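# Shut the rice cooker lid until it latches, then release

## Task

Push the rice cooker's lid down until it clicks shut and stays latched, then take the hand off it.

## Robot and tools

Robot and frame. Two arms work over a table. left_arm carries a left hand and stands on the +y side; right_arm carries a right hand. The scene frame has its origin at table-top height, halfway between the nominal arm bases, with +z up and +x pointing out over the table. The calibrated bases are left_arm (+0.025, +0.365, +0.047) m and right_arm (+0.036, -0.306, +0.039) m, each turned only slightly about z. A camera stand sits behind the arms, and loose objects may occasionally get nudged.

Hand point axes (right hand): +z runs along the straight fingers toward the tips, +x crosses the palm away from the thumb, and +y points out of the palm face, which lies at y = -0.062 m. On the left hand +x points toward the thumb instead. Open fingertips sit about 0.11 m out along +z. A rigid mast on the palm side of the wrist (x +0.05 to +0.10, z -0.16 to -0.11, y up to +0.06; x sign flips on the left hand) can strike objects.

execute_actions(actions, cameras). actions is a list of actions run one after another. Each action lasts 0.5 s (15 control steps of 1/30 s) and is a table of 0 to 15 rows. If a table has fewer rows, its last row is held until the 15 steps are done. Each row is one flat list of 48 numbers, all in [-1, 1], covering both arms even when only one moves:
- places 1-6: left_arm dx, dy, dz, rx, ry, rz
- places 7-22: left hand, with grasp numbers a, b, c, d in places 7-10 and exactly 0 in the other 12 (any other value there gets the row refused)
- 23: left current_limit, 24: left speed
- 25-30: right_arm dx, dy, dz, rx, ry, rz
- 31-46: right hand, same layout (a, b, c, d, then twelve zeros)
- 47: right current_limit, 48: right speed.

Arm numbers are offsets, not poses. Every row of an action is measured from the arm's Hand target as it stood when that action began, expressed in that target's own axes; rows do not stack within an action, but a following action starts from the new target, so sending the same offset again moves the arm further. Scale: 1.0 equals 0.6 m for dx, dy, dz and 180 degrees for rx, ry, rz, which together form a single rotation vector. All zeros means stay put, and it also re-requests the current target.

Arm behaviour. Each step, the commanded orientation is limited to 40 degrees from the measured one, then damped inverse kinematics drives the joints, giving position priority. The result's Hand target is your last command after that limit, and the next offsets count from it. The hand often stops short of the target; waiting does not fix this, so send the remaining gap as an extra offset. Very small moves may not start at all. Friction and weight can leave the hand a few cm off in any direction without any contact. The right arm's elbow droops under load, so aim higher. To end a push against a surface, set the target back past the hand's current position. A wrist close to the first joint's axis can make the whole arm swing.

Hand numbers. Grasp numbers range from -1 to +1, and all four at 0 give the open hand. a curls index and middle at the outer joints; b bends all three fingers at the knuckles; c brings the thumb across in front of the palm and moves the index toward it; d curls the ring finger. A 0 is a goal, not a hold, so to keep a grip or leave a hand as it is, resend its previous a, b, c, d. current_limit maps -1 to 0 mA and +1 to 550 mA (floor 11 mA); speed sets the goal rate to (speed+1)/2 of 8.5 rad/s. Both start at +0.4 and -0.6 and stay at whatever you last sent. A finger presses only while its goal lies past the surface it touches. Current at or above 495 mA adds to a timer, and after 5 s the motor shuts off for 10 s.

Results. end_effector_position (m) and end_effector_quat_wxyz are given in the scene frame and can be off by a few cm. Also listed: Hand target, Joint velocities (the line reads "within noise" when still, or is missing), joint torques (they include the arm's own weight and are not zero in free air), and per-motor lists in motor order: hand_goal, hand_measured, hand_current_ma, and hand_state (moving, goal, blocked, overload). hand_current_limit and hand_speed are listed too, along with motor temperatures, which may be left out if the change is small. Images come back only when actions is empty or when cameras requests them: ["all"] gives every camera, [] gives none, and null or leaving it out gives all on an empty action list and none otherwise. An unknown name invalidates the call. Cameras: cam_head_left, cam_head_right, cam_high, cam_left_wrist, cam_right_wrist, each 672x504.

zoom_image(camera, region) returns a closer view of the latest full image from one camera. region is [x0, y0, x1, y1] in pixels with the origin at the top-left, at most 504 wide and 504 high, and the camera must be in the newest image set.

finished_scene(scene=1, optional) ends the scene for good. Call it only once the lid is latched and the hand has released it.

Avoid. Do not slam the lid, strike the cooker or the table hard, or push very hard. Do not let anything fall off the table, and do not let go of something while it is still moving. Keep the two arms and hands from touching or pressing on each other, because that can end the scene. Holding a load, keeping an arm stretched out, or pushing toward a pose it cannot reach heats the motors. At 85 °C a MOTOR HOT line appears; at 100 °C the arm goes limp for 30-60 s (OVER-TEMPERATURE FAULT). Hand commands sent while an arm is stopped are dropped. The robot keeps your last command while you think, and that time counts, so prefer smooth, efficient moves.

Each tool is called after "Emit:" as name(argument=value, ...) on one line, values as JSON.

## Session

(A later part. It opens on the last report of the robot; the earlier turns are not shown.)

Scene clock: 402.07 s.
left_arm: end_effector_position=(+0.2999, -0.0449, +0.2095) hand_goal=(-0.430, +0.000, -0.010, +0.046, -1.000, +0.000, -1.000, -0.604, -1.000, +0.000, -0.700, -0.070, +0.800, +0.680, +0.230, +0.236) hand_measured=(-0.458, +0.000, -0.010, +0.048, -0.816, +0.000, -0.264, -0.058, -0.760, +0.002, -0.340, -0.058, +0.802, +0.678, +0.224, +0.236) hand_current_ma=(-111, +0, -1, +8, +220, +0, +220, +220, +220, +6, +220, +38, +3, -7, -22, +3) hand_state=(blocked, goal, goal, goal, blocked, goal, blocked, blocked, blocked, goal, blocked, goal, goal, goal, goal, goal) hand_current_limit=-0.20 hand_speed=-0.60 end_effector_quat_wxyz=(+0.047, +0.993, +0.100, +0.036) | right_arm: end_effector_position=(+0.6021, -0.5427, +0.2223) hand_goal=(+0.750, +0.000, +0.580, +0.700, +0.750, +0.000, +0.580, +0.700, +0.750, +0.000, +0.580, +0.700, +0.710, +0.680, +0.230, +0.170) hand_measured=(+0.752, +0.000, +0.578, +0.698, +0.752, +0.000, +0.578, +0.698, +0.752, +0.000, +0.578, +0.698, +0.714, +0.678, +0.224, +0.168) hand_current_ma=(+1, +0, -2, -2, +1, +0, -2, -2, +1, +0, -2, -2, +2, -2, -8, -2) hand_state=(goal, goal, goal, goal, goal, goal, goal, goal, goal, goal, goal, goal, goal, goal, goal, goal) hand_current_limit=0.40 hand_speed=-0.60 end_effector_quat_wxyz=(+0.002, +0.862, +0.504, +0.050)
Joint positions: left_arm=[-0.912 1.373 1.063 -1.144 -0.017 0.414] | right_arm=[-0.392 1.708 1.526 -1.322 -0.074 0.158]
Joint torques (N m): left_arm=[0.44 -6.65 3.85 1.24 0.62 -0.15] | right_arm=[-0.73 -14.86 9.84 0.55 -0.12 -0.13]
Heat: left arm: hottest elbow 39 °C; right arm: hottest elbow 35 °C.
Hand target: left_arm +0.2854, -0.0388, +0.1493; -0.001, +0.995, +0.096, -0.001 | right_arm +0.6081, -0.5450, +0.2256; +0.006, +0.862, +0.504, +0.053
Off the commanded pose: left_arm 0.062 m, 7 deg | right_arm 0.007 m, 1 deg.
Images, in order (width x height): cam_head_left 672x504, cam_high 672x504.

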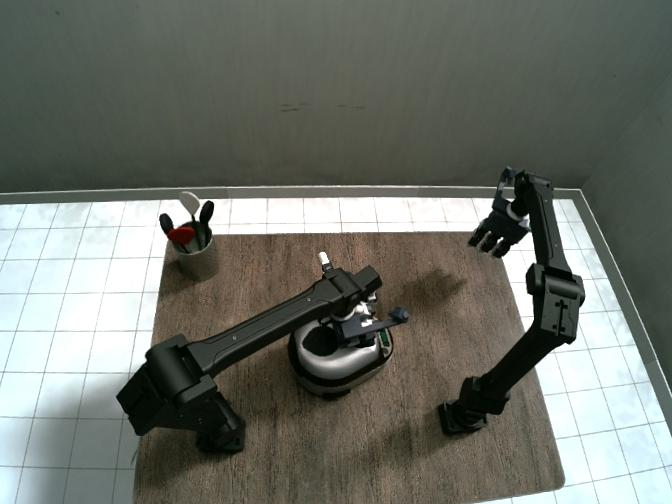

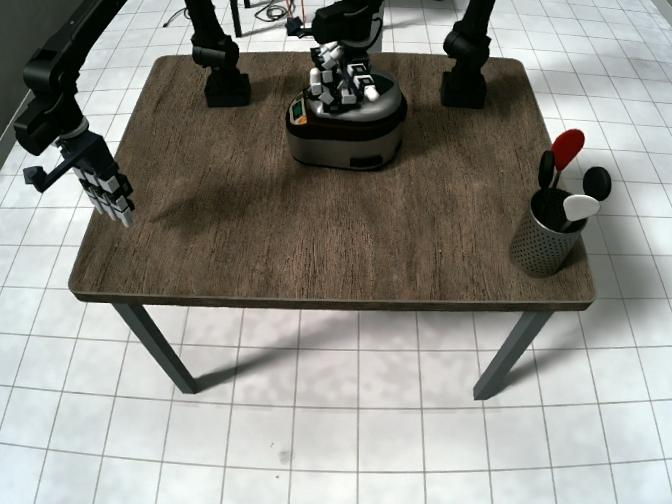

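Emit:
execute_actions(actions=[[[0,0.0,-0.06,0,0,0,0.9,1,0,0.8,0,0,0,0,0,0,0,0,0,0,0,0,-0.2,-0.6,0,0,0,0,0,0,0,0,0,0,0,0,0,0,0,0,0,0,0,0,0,0,0.4,-0.6]],[[0,0.0,-0.06,0,0,0,0.9,1,0,0.8,0,0,0,0,0,0,0,0,0,0,0,0,-0.2,-0.6,0,0,0,0,0,0,0,0,0,0,0,0,0,0,0,0,0,0,0,0,0,0,0.4,-0.6]],[[0,0.0,-0.04,0,0,0,0.9,1,0,0.8,0,0,0,0,0,0,0,0,0,0,0,0,-0.2,-0.6,0,0,0,0,0,0,0,0,0,0,0,0,0,0,0,0,0,0,0,0,0,0,0.4,-0.6]]], cameras=["cam_head_left", "cam_high"])

Emit:
zoom_image(camera="cam_high", region=[280, 70, 420, 175])

Emit:
zoom_image(camera="cam_head_left", region=[285, 305, 405, 400])

Scene clock: 417.67 s.
left_arm: end_effector_position=(+0.2809, -0.0259, +0.2254) hand_goal=(-0.430, +0.000, -0.010, +0.046, -1.000, +0.000, -1.000, -0.604, -1.000, +0.000, -0.700, -0.070, +0.800, +0.680, +0.230, +0.236) hand_measured=(-0.422, +0.000, -0.010, +0.048, -0.816, +0.000, -0.264, -0.058, -0.760, +0.002, -0.340, -0.058, +0.802, +0.678, +0.224, +0.236) hand_current_ma=(+26, +0, -1, +8, +220, +0, +220, +220, +220, +6, +220, +38, +3, -7, -22, +3) hand_state=(goal, goal, goal, goal, blocked, goal, blocked, blocked, blocked, goal, blocked, goal, goal, goal, goal, goal) hand_current_limit=-0.20 hand_speed=-0.60 end_effector_quat_wxyz=(-0.017, +0.995, +0.097, -0.009) | right_arm: end_effector_position=(+0.6021, -0.5427, +0.2223) hand_goal=(+0.750, +0.000, +0.580, +0.700, +0.750, +0.000, +0.580, +0.700, +0.750, +0.000, +0.580, +0.700, +0.710, +0.680, +0.230, +0.170) hand_measured=(+0.752, +0.000, +0.578, +0.698, +0.752, +0.000, +0.578, +0.698, +0.752, +0.000, +0.578, +0.698, +0.714, +0.678, +0.224, +0.168) hand_current_ma=(+1, +0, -2, -2, +1, +0, -2, -2, +1, +0, -2, -2, +2, -2, -8, -2) hand_state=(goal, goal, goal, goal, goal, goal, goal, goal, goal, goal, goal, goal, goal, goal, goal, goal) hand_current_limit=0.40 hand_speed=-0.60 end_effector_quat_wxyz=(+0.002, +0.862, +0.504, +0.050)
Joint positions: left_arm=[-0.916 1.381 1.154 -1.382 -0.002 0.414] | right_arm=[-0.392 1.708 1.526 -1.322 -0.074 0.158]
Joint torques (N m): left_arm=[0.73 -12.98 11.18 0.43 0.11 -0.14] | right_arm=[-0.97 -14.56 9.7 0.73 -0.09 -0.11]
Heat: left arm: hottest elbow 37 °C; right arm: hottest elbow 35 °C.
Hand target: left_arm +0.2853, -0.0391, +0.2454; -0.001, +0.995, +0.096, -0.001 | right_arm +0.6081, -0.5450, +0.2256; +0.006, +0.862, +0.504, +0.053
Off the commanded pose: left_arm 0.024 m, 2 deg | right_arm 0.007 m, 1 deg.
Images, in order (width x height): cam_head_left 672x504, cam_high 672x504.

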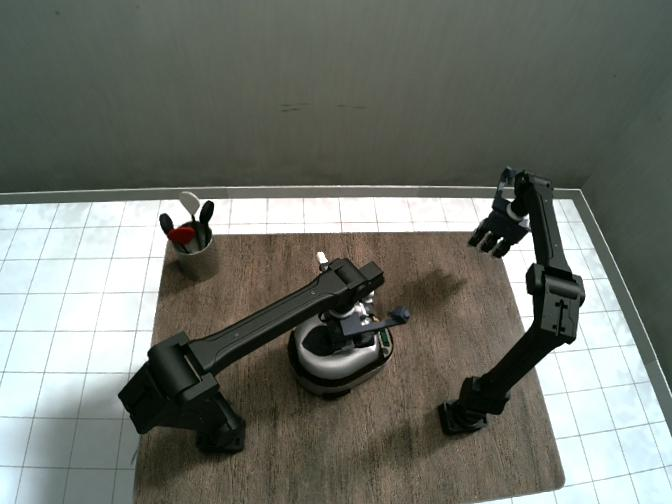

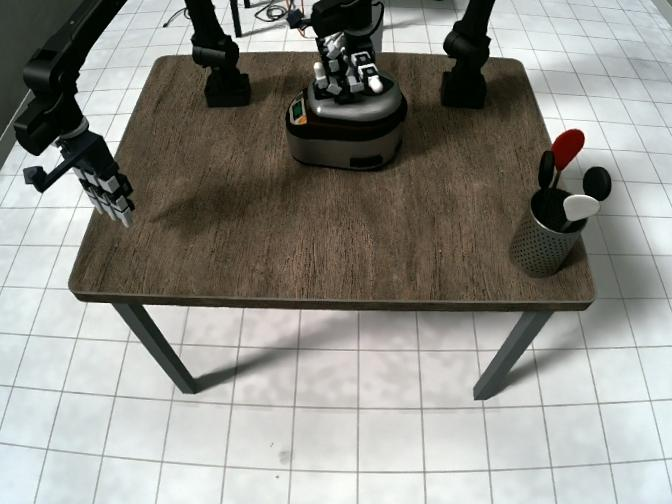

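Scaled by 3.600 from the camera's 672x504 image, which has a finer 960x720 frame.

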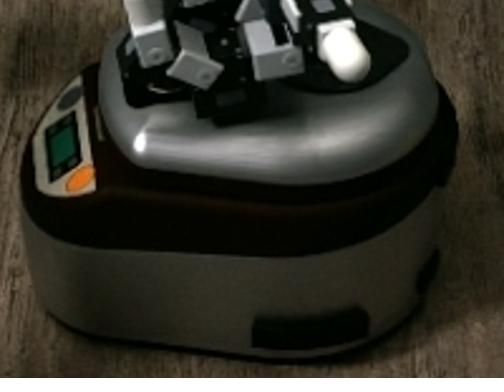

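Scaled by 4.200 from the camera's 672x504 image, which has a finer 960x720 frame.

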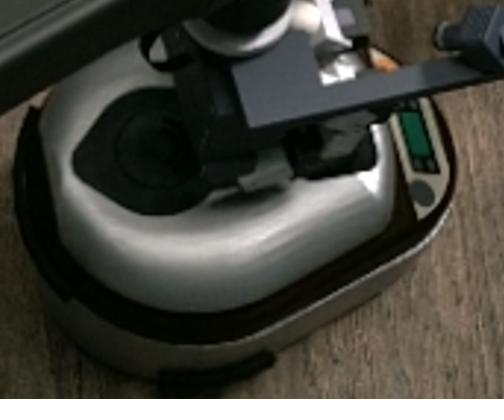

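Emit:
execute_actions(actions=[[[0,0.0,-0.06,0,0,0,0.9,1,0,0.8,0,0,0,0,0,0,0,0,0,0,0,0,-0.2,-0.6,0,0,0,0,0,0,0,0,0,0,0,0,0,0,0,0,0,0,0,0,0,0,0.4,-0.6]],[[0,0.0,-0.08,0,0,0,0.9,1,0,0.8,0,0,0,0,0,0,0,0,0,0,0,0,-0.2,-0.6,0,0,0,0,0,0,0,0,0,0,0,0,0,0,0,0,0,0,0,0,0,0,0.4,-0.6]]], cameras=["cam_head_left", "cam_high"])

Emit:
zoom_image(camera="cam_high", region=[280, 70, 420, 175])

Emit:
zoom_image(camera="cam_head_left", region=[285, 305, 405, 400])

Scene clock: 425.40 s.
left_arm: end_effector_position=(+0.2831, -0.0291, +0.3112) hand_goal=(-0.430, +0.000, -0.010, +0.046, -1.000, +0.000, -1.000, -0.604, -1.000, +0.000, -0.700, -0.070, +0.800, +0.680, +0.230, +0.236) hand_measured=(-0.420, +0.000, -0.010, +0.048, -0.816, +0.000, -0.264, -0.058, -0.760, +0.002, -0.340, -0.058, +0.802, +0.678, +0.224, +0.236) hand_current_ma=(+34, +0, -1, +8, +220, +0, +220, +220, +220, +6, +220, +38, +3, -7, -22, +3) hand_state=(goal, goal, goal, goal, blocked, goal, blocked, blocked, blocked, goal, blocked, goal, goal, goal, goal, goal) hand_current_limit=-0.20 hand_speed=-0.60 end_effector_quat_wxyz=(-0.015, +0.995, +0.097, -0.007) | right_arm: end_effector_position=(+0.6021, -0.5427, +0.2223) hand_goal=(+0.750, +0.000, +0.580, +0.700, +0.750, +0.000, +0.580, +0.700, +0.750, +0.000, +0.580, +0.700, +0.710, +0.680, +0.230, +0.170) hand_measured=(+0.752, +0.000, +0.578, +0.698, +0.752, +0.000, +0.578, +0.698, +0.752, +0.000, +0.578, +0.698, +0.714, +0.678, +0.224, +0.168) hand_current_ma=(+1, +0, -2, -2, +1, +0, -2, -2, +1, +0, -2, -2, +2, -2, -8, -2) hand_state=(goal, goal, goal, goal, goal, goal, goal, goal, goal, goal, goal, goal, goal, goal, goal, goal) hand_current_limit=0.40 hand_speed=-0.60 end_effector_quat_wxyz=(+0.002, +0.862, +0.504, +0.050)
Joint positions: left_arm=[-0.916 1.362 1.361 -1.602 -0.002 0.414] | right_arm=[-0.392 1.708 1.526 -1.322 -0.074 0.158]
Joint torques (N m): left_arm=[0.79 -12.63 11.34 0.44 0.09 -0.14] | right_arm=[-0.91 -14.1 9.8 0.55 -0.13 -0.17]
Heat: left arm: hottest elbow 38 °C; right arm: hottest elbow 35 °C.
Hand target: left_arm +0.2855, -0.0392, +0.3292; -0.001, +0.995, +0.096, +0.000 | right_arm +0.6081, -0.5450, +0.2256; +0.006, +0.862, +0.504, +0.053
Off the commanded pose: left_arm 0.021 m, 2 deg | right_arm 0.007 m, 1 deg.
Images, in order (width x height): cam_head_left 672x504, cam_high 672x504.

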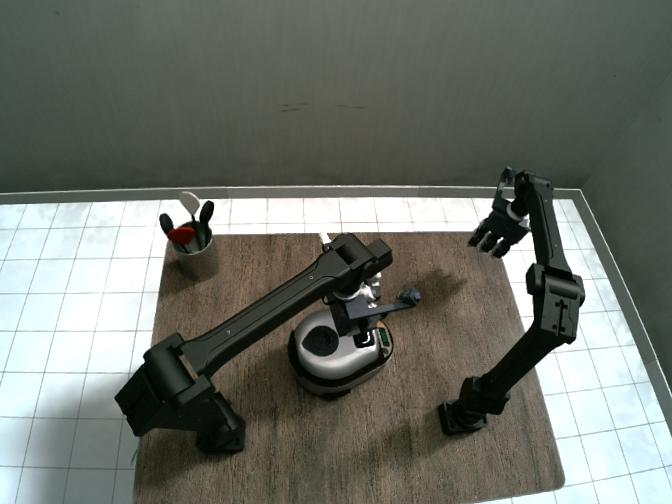

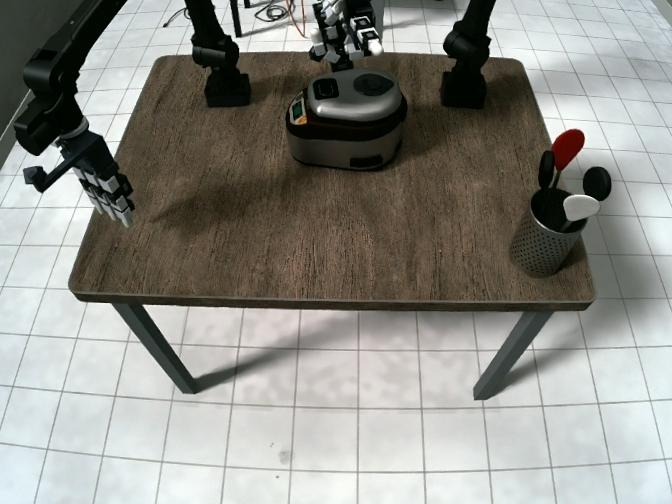

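Scaled by 3.600 from the camera's 672x504 image, which has a finer 960x720 frame.

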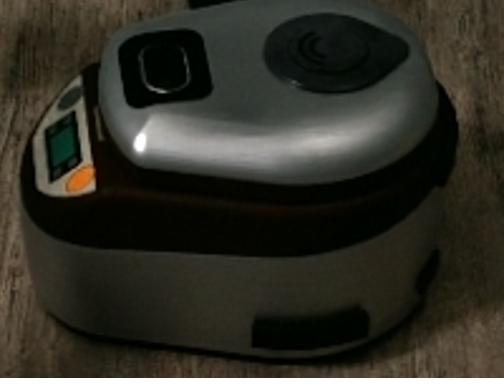

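Scaled by 4.200 from the camera's 672x504 image, which has a finer 960x720 frame.

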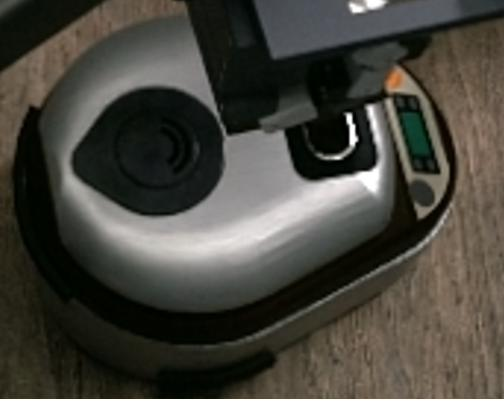

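Emit:
zoom_image(camera="cam_high", region=[280, 20, 480, 180])

Emit:
zoom_image(camera="cam_high", region=[280, 70, 350, 130])

Emit:
zoom_image(camera="cam_high", region=[350, 70, 420, 130])

Scaled by 2.520 from the camera's 672x504 image, which has a finer 960x720 frame.

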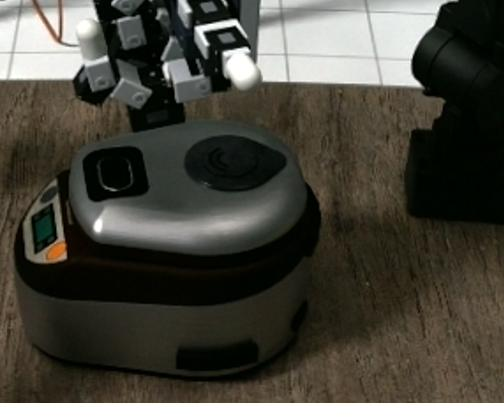

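Scaled by 7.200 from the camera's 672x504 image, which has a finer 960x720 frame.

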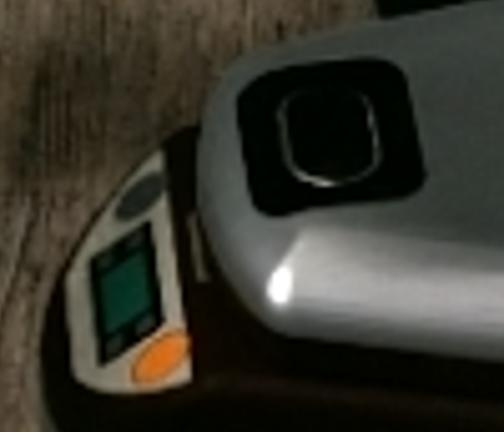

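Scaled by 7.200 from the camera's 672x504 image, which has a finer 960x720 frame.

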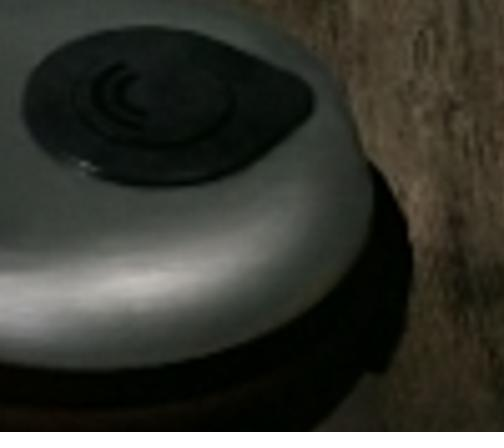

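Emit:
execute_actions(actions=[[[-0.0615,0.0728,0.0833,0,0,0,0.9,1,0,0.8,0,0,0,0,0,0,0,0,0,0,0,0,-0.2,-0.6,0,0,0,0,0,0,0,0,0,0,0,0,0,0,0,0,0,0,0,0,0,0,0.4,-0.6]],[[0,0,0.04,0,0,0,0.9,1,0,0.8,0,0,0,0,0,0,0,0,0,0,0,0,-0.2,-0.6,0,0,0,0,0,0,0,0,0,0,0,0,0,0,0,0,0,0,0,0,0,0,0.4,-0.6]],[[0,0,0.03,0,0,0,0.9,1,0,0.8,0,0,0,0,0,0,0,0,0,0,0,0,-0.2,-0.6,0,0,0,0,0,0,0,0,0,0,0,0,0,0,0,0,0,0,0,0,0,0,0.4,-0.6]]], cameras=["cam_head_left", "cam_high"])

Emit:
zoom_image(camera="cam_high", region=[280, 40, 420, 145])

Emit:
zoom_image(camera="cam_head_left", region=[285, 305, 405, 400])

Scene clock: 484.97 s.
left_arm: end_effector_position=(+0.2512, -0.0876, +0.2399) hand_goal=(-0.430, +0.000, -0.010, +0.046, -1.000, +0.000, -1.000, -0.604, -1.000, +0.000, -0.700, -0.070, +0.800, +0.680, +0.230, +0.236) hand_measured=(-0.420, +0.000, -0.010, +0.048, -0.816, +0.000, -0.264, -0.058, -0.760, +0.002, -0.340, -0.058, +0.802, +0.678, +0.224, +0.236) hand_current_ma=(+34, +0, -1, +8, +220, +0, +220, +220, +220, +6, +220, +38, +3, -7, -22, +3) hand_state=(goal, goal, goal, goal, blocked, goal, blocked, blocked, blocked, goal, blocked, goal, goal, goal, goal, goal) hand_current_limit=-0.20 hand_speed=-0.60 end_effector_quat_wxyz=(-0.002, +0.996, +0.086, -0.002) | right_arm: end_effector_position=(+0.6021, -0.5427, +0.2223) hand_goal=(+0.750, +0.000, +0.580, +0.700, +0.750, +0.000, +0.580, +0.700, +0.750, +0.000, +0.580, +0.700, +0.710, +0.680, +0.230, +0.170) hand_measured=(+0.752, +0.000, +0.578, +0.698, +0.752, +0.000, +0.578, +0.698, +0.752, +0.000, +0.578, +0.698, +0.714, +0.678, +0.224, +0.168) hand_current_ma=(+1, +0, -2, -2, +1, +0, -2, -2, +1, +0, -2, -2, +2, -2, -8, -2) hand_state=(goal, goal, goal, goal, goal, goal, goal, goal, goal, goal, goal, goal, goal, goal, goal, goal) hand_current_limit=0.40 hand_speed=-0.60 end_effector_quat_wxyz=(+0.002, +0.862, +0.504, +0.050)
Joint positions: left_arm=[-1.053 1.452 1.258 -1.382 0.002 0.298] | right_arm=[-0.392 1.708 1.526 -1.322 -0.074 0.158]
Joint torques (N m): left_arm=[2.02 -13.57 7.97 1.22 -0.09 -0.21] | right_arm=[-1.32 -15.5 9.66 0.61 -0.14 -0.11]
Heat: left arm: hottest elbow 40 °C; right arm: hottest elbow 35 °C.
Hand target: left_arm +0.2576, -0.0890, +0.2374; -0.001, +0.995, +0.096, +0.000 | right_arm +0.6081, -0.5450, +0.2256; +0.006, +0.862, +0.504, +0.053
Off the commanded pose: left_arm 0.007 m, 1 deg | right_arm 0.007 m, 1 deg.
Images, in order (width x height): cam_head_left 672x504, cam_high 672x504.

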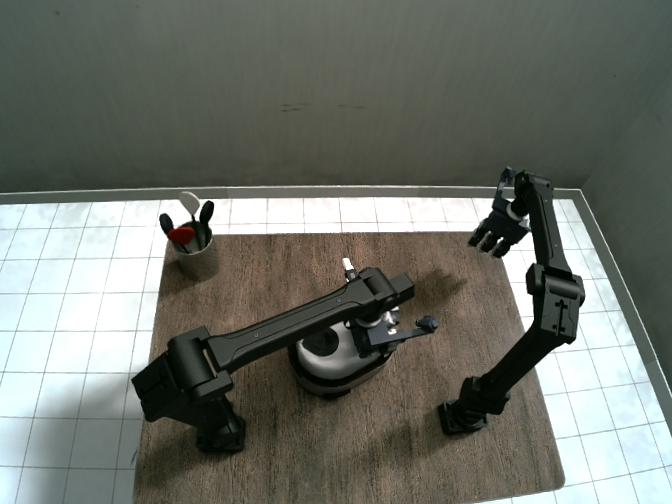

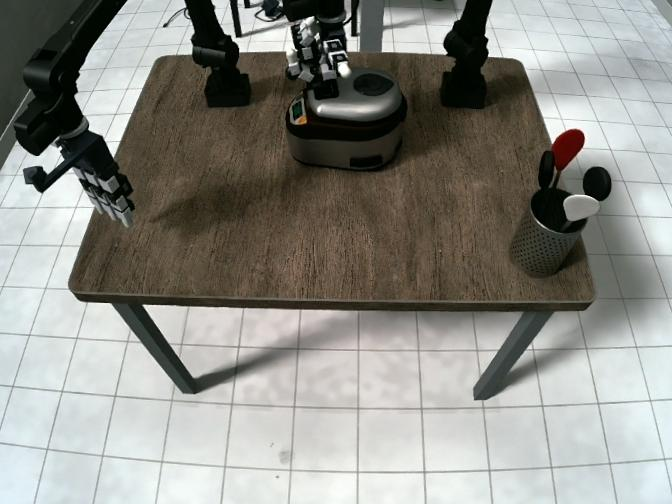

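Scaled by 3.600 from the camera's 672x504 image, which has a finer 960x720 frame.

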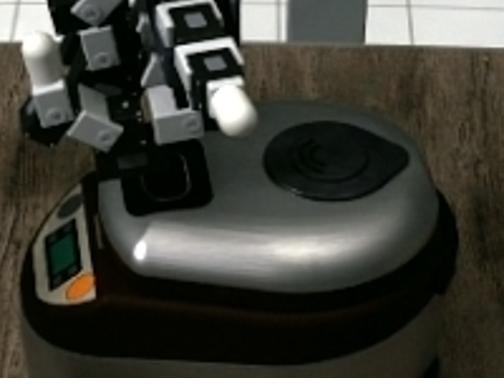

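Scaled by 4.200 from the camera's 672x504 image, which has a finer 960x720 frame.

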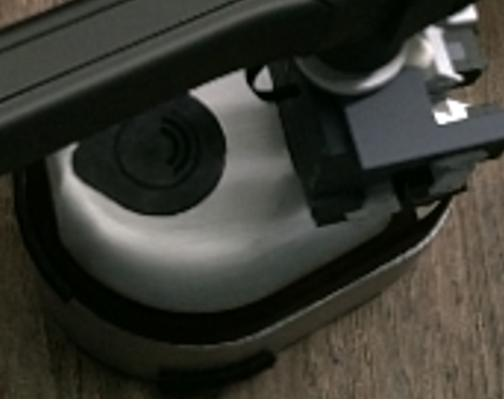

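Emit:
execute_actions(actions=[[[0.0048,-0.0245,0.0333,0,0,0,0.9,1,0,0.8,0,0,0,0,0,0,0,0,0,0,0,0,-0.2,-0.6,0,0,0,0,0,0,0,0,0,0,0,0,0,0,0,0,0,0,0,0,0,0,0.4,-0.6]],[[0,0,0.025,0,0,0,0.9,1,0,0.8,0,0,0,0,0,0,0,0,0,0,0,0,-0.2,-0.6,0,0,0,0,0,0,0,0,0,0,0,0,0,0,0,0,0,0,0,0,0,0,0.4,-0.6]],[[0,0,0.025,0,0,0,0.9,1,0,0.8,0,0,0,0,0,0,0,0,0,0,0,0,-0.2,-0.6,0,0,0,0,0,0,0,0,0,0,0,0,0,0,0,0,0,0,0,0,0,0,0.4,-0.6]]], cameras=["cam_head_left", "cam_high"])

Emit:
zoom_image(camera="cam_high", region=[280, 40, 420, 145])

Scene clock: 494.07 s.
left_arm: end_effector_position=(+0.2552, -0.0777, +0.2148) hand_goal=(-0.430, +0.000, -0.010, +0.046, -1.000, +0.000, -1.000, -0.604, -1.000, +0.000, -0.700, -0.070, +0.800, +0.680, +0.230, +0.236) hand_measured=(-0.448, +0.000, -0.010, +0.048, -0.816, +0.000, -0.264, -0.058, -0.760, +0.002, -0.340, -0.058, +0.802, +0.678, +0.224, +0.236) hand_current_ma=(-72, +0, +0, +8, +220, +0, +220, +220, +220, +6, +220, +38, +3, -7, -22, +3) hand_state=(goal, goal, goal, goal, blocked, goal, blocked, blocked, blocked, goal, blocked, goal, goal, goal, goal, goal) hand_current_limit=-0.20 hand_speed=-0.60 end_effector_quat_wxyz=(+0.019, +0.995, +0.094, +0.009) | right_arm: end_effector_position=(+0.6021, -0.5427, +0.2223) hand_goal=(+0.750, +0.000, +0.580, +0.700, +0.750, +0.000, +0.580, +0.700, +0.750, +0.000, +0.580, +0.700, +0.710, +0.680, +0.230, +0.170) hand_measured=(+0.752, +0.000, +0.578, +0.698, +0.752, +0.000, +0.578, +0.698, +0.752, +0.000, +0.578, +0.698, +0.714, +0.678, +0.224, +0.168) hand_current_ma=(+1, +0, -2, -2, +1, +0, -2, -2, +1, +0, -2, -2, +2, -2, -8, -2) hand_state=(goal, goal, goal, goal, goal, goal, goal, goal, goal, goal, goal, goal, goal, goal, goal, goal) hand_current_limit=0.40 hand_speed=-0.60 end_effector_quat_wxyz=(+0.002, +0.862, +0.504, +0.050)
Joint positions: left_arm=[-1.038 1.422 1.147 -1.255 -0.001 0.298] | right_arm=[-0.392 1.708 1.526 -1.322 -0.074 0.158]
Joint torques (N m): left_arm=[2.26 -10.46 5.89 1.59 0.05 -0.03] | right_arm=[-0.91 -14.86 9.98 0.65 -0.11 -0.11]
Heat: left arm: hottest elbow 40 °C; right arm: hottest elbow 35 °C.
Hand target: left_arm +0.2575, -0.0740, +0.1875; -0.001, +0.995, +0.096, +0.000 | right_arm +0.6081, -0.5450, +0.2256; +0.006, +0.862, +0.504, +0.053
Off the commanded pose: left_arm 0.028 m, 2 deg | right_arm 0.007 m, 1 deg.
Images, in order (width x height): cam_head_left 672x504, cam_high 672x504.

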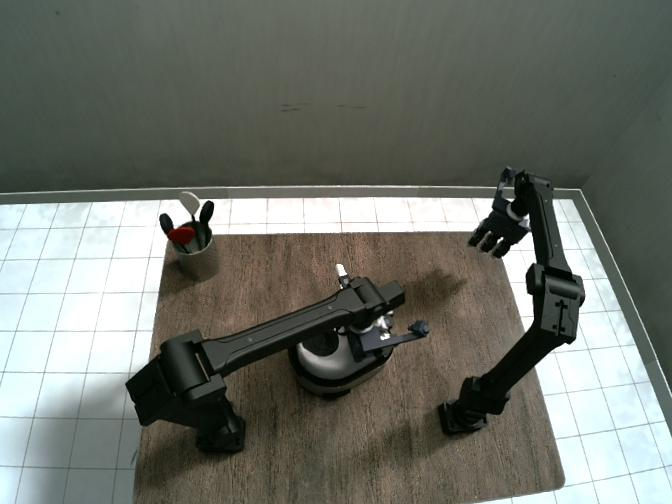

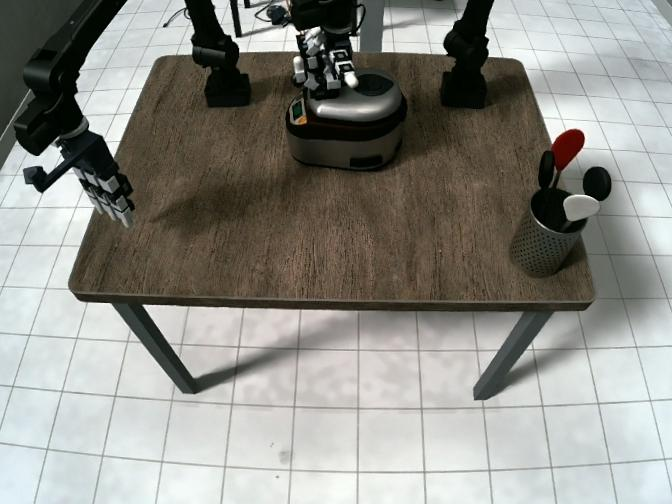

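Scaled by 3.600 from the camera's 672x504 image, which has a finer 960x720 frame.

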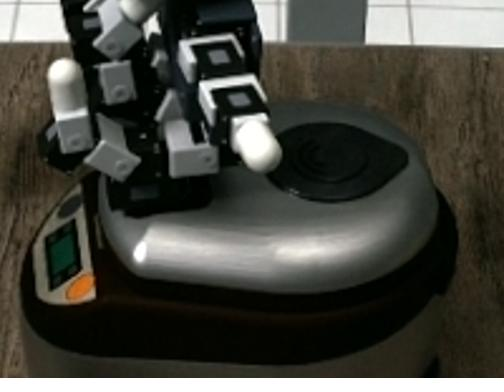

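Emit:
execute_actions(actions=[[[0,0,0.027,0,0,0,0.9,1,0,0.8,0,0,0,0,0,0,0,0,0,0,0,0,-0.2,-0.6,0,0,0,0,0,0,0,0,0,0,0,0,0,0,0,0,0,0,0,0,0,0,0.4,-0.6]],[[0,0,0.027,0,0,0,0.9,1,0,0.8,0,0,0,0,0,0,0,0,0,0,0,0,-0.2,-0.6,0,0,0,0,0,0,0,0,0,0,0,0,0,0,0,0,0,0,0,0,0,0,0.4,-0.6]],[[0,0,0.027,0,0,0,0.9,1,0,0.8,0,0,0,0,0,0,0,0,0,0,0,0,-0.2,-0.6,0,0,0,0,0,0,0,0,0,0,0,0,0,0,0,0,0,0,0,0,0,0,0.4,-0.6]]], cameras=["cam_head_left", "cam_high"])

Emit:
zoom_image(camera="cam_high", region=[280, 40, 420, 145])

Scene clock: 501.47 s.
left_arm: end_effector_position=(+0.2575, -0.0796, +0.2154) hand_goal=(-0.430, +0.000, -0.010, +0.046, -1.000, +0.000, -1.000, -0.604, -1.000, +0.000, -0.700, -0.070, +0.800, +0.680, +0.230, +0.236) hand_measured=(-0.464, +0.000, -0.010, +0.048, -0.816, +0.000, -0.264, -0.058, -0.760, +0.002, -0.340, -0.058, +0.802, +0.678, +0.224, +0.236) hand_current_ma=(-134, +0, +0, +8, +220, +0, +220, +220, +220, +6, +220, +38, +3, -7, -22, +3) hand_state=(blocked, goal, goal, goal, blocked, goal, blocked, blocked, blocked, goal, blocked, goal, goal, goal, goal, goal) hand_current_limit=-0.20 hand_speed=-0.60 end_effector_quat_wxyz=(+0.058, +0.994, +0.094, +0.028) | right_arm: end_effector_position=(+0.6021, -0.5427, +0.2223) hand_goal=(+0.750, +0.000, +0.580, +0.700, +0.750, +0.000, +0.580, +0.700, +0.750, +0.000, +0.580, +0.700, +0.710, +0.680, +0.230, +0.170) hand_measured=(+0.752, +0.000, +0.578, +0.698, +0.752, +0.000, +0.578, +0.698, +0.752, +0.000, +0.578, +0.698, +0.714, +0.678, +0.224, +0.168) hand_current_ma=(+1, +0, -2, -2, +1, +0, -2, -2, +1, +0, -2, -2, +2, -2, -8, -2) hand_state=(goal, goal, goal, goal, goal, goal, goal, goal, goal, goal, goal, goal, goal, goal, goal, goal) hand_current_limit=0.40 hand_speed=-0.60 end_effector_quat_wxyz=(+0.002, +0.862, +0.504, +0.050)
Joint positions: left_arm=[-1.038 1.382 1.083 -1.144 -0.008 0.298] | right_arm=[-0.392 1.708 1.526 -1.322 -0.074 0.158]
Joint torques (N m): left_arm=[2.32 -4.19 3.64 2.17 0.33 -0.05] | right_arm=[-1.14 -14.8 9.8 0.83 -0.12 -0.1]
Heat: left arm: hottest elbow 39 °C; right arm: hottest elbow 35 °C.
Hand target: left_arm +0.2574, -0.0738, +0.1388; -0.001, +0.995, +0.096, -0.001 | right_arm +0.6081, -0.5450, +0.2256; +0.006, +0.862, +0.504, +0.053
Off the commanded pose: left_arm 0.077 m, 7 deg | right_arm 0.007 m, 1 deg.
Images, in order (width x height): cam_head_left 672x504, cam_high 672x504.

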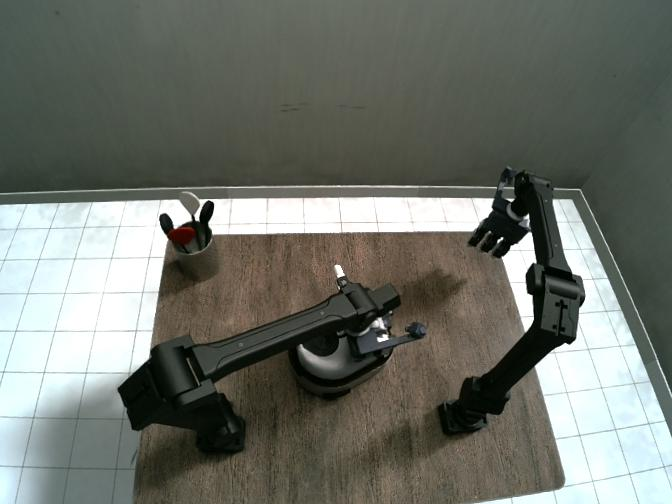

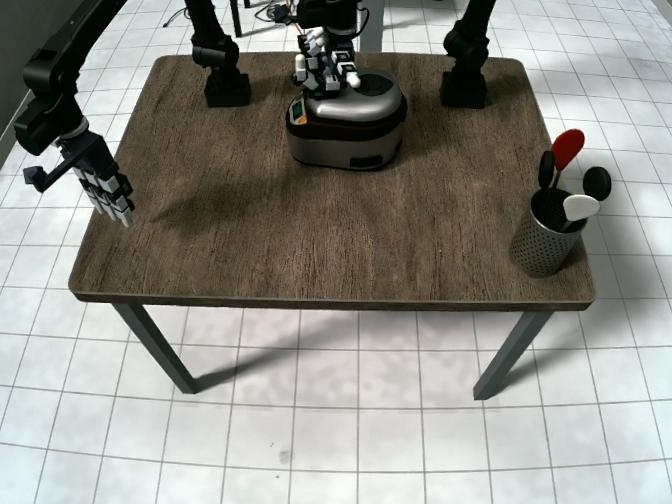

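Scaled by 3.600 from the camera's 672x504 image, which has a finer 960x720 frame.

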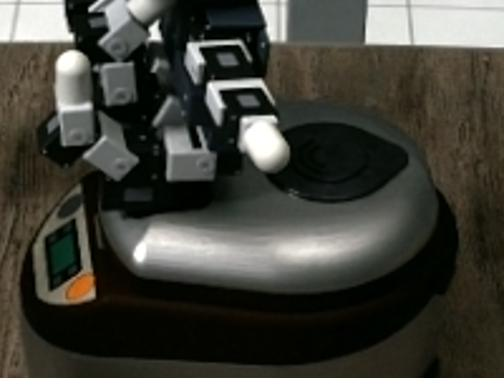

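Emit:
execute_actions(actions=[[[0,0,-0.06,0,0,0,0.9,1,0,0.8,0,0,0,0,0,0,0,0,0,0,0,0,-0.2,-0.6,0,0,0,0,0,0,0,0,0,0,0,0,0,0,0,0,0,0,0,0,0,0,0.4,-0.6]],[[0,0,-0.06,0,0,0,0.9,1,0,0.8,0,0,0,0,0,0,0,0,0,0,0,0,-0.2,-0.6,0,0,0,0,0,0,0,0,0,0,0,0,0,0,0,0,0,0,0,0,0,0,0.4,-0.6]],[[0,0,-0.07,0,0,0,0.7,0.8,0,0.6,0,0,0,0,0,0,0,0,0,0,0,0,-0.2,-0.6,0,0,0,0,0,0,0,0,0,0,0,0,0,0,0,0,0,0,0,0,0,0,0.4,-0.6]],[[0,0,-0.09,0,0,0,0.5,0.6,0,0.4,0,0,0,0,0,0,0,0,0,0,0,0,-0.2,-0.6,0,0,0,0,0,0,0,0,0,0,0,0,0,0,0,0,0,0,0,0,0,0,0.4,-0.6]],[[0,0,-0.09,0,0,0,0.5,0.6,0,0.4,0,0,0,0,0,0,0,0,0,0,0,0,-0.2,-0.6,0,0,0,0,0,0,0,0,0,0,0,0,0,0,0,0,0,0,0,0,0,0,0.4,-0.6]]], cameras=["cam_head_left", "cam_high"])

Emit:
zoom_image(camera="cam_high", region=[280, 40, 420, 145])

Emit:
zoom_image(camera="cam_head_left", region=[285, 305, 405, 400])

Scene clock: 513.70 s.
left_arm: end_effector_position=(+0.2505, -0.0679, +0.3447) hand_goal=(+0.030, +0.000, +0.270, +0.346, -0.344, +0.000, -0.340, -0.024, -0.280, +0.000, -0.060, +0.330, +0.760, +0.680, +0.230, +0.216) hand_measured=(+0.038, +0.000, +0.270, +0.344, -0.336, +0.000, -0.340, -0.028, -0.272, +0.002, -0.060, +0.328, +0.762, +0.678, +0.224, +0.216) hand_current_ma=(+25, +0, +0, -7, +30, +0, -1, -9, +27, +6, +0, -7, +6, -7, -22, +3) hand_state=(goal, goal, goal, goal, goal, goal, goal, goal, goal, goal, goal, goal, goal, goal, goal, goal) hand_current_limit=-0.20 hand_speed=-0.60 end_effector_quat_wxyz=(-0.013, +0.995, +0.094, -0.004) | right_arm: end_effector_position=(+0.6021, -0.5427, +0.2223) hand_goal=(+0.750, +0.000, +0.580, +0.700, +0.750, +0.000, +0.580, +0.700, +0.750, +0.000, +0.580, +0.700, +0.710, +0.680, +0.230, +0.170) hand_measured=(+0.752, +0.000, +0.578, +0.698, +0.752, +0.000, +0.578, +0.698, +0.752, +0.000, +0.578, +0.698, +0.714, +0.678, +0.224, +0.168) hand_current_ma=(+1, +0, -2, -2, +1, +0, -2, -2, +1, +0, -2, -2, +2, -2, -8, -2) hand_state=(goal, goal, goal, goal, goal, goal, goal, goal, goal, goal, goal, goal, goal, goal, goal, goal) hand_current_limit=0.40 hand_speed=-0.60 end_effector_quat_wxyz=(+0.002, +0.862, +0.504, +0.050)
Joint positions: left_arm=[-1.037 1.404 1.488 -1.682 -0.002 0.298] | right_arm=[-0.392 1.708 1.526 -1.322 -0.074 0.158]
Joint torques (N m): left_arm=[2.2 -12.98 11.28 0.4 0.06 -0.02] | right_arm=[-1.55 -14.68 9.8 0.69 -0.11 -0.13]
Heat: left arm: hottest elbow 38 °C; right arm: hottest elbow 35 °C.
Hand target: left_arm +0.2577, -0.0741, +0.3608; -0.001, +0.995, +0.096, +0.000 | right_arm +0.6081, -0.5450, +0.2256; +0.006, +0.862, +0.504, +0.053
Off the commanded pose: left_arm 0.019 m, 1 deg | right_arm 0.007 m, 1 deg.
joint sent to its limit (left arm) — joint 4 (wrist pitch), lower limit. The joint targets still meet the commanded pose.
Images, in order (width x height): cam_head_left 672x504, cam_high 672x504.

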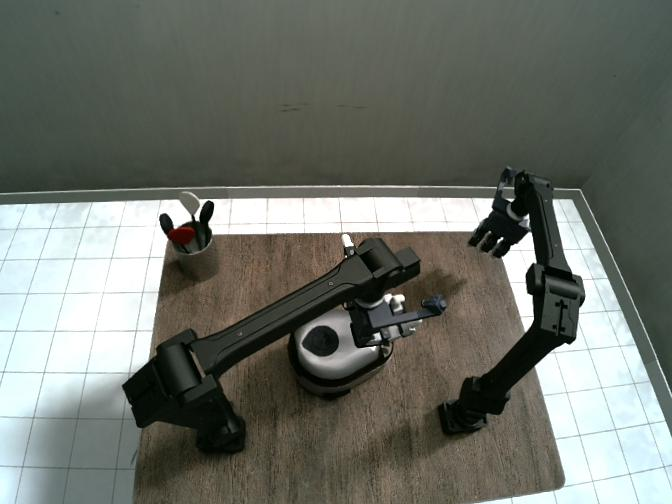

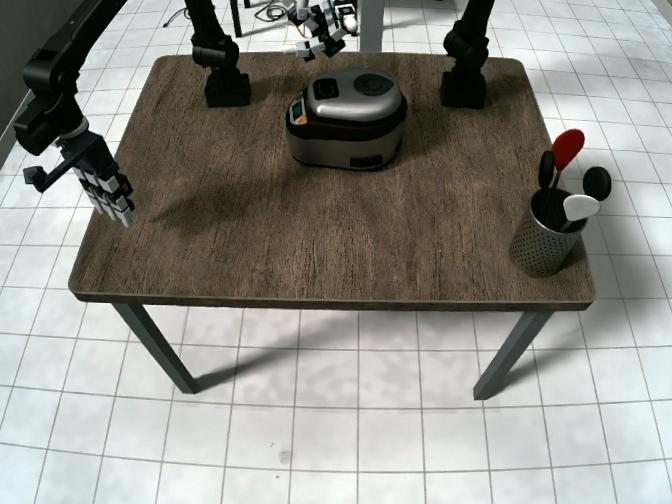

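Scaled by 3.600 from the camera's 672x504 image, which has a finer 960x720 frame.

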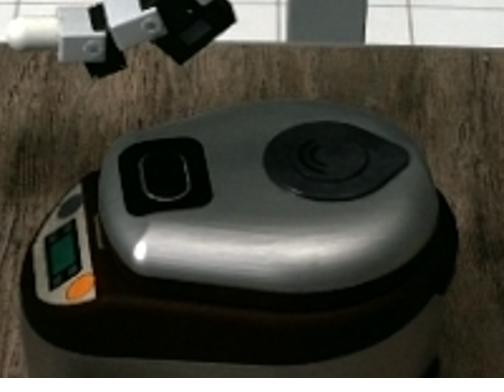

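Scaled by 4.200 from the camera's 672x504 image, which has a finer 960x720 frame.

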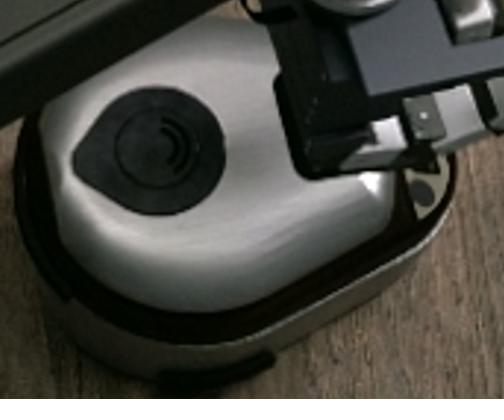

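Emit:
finished_scene()

The scene is finished: the task was done.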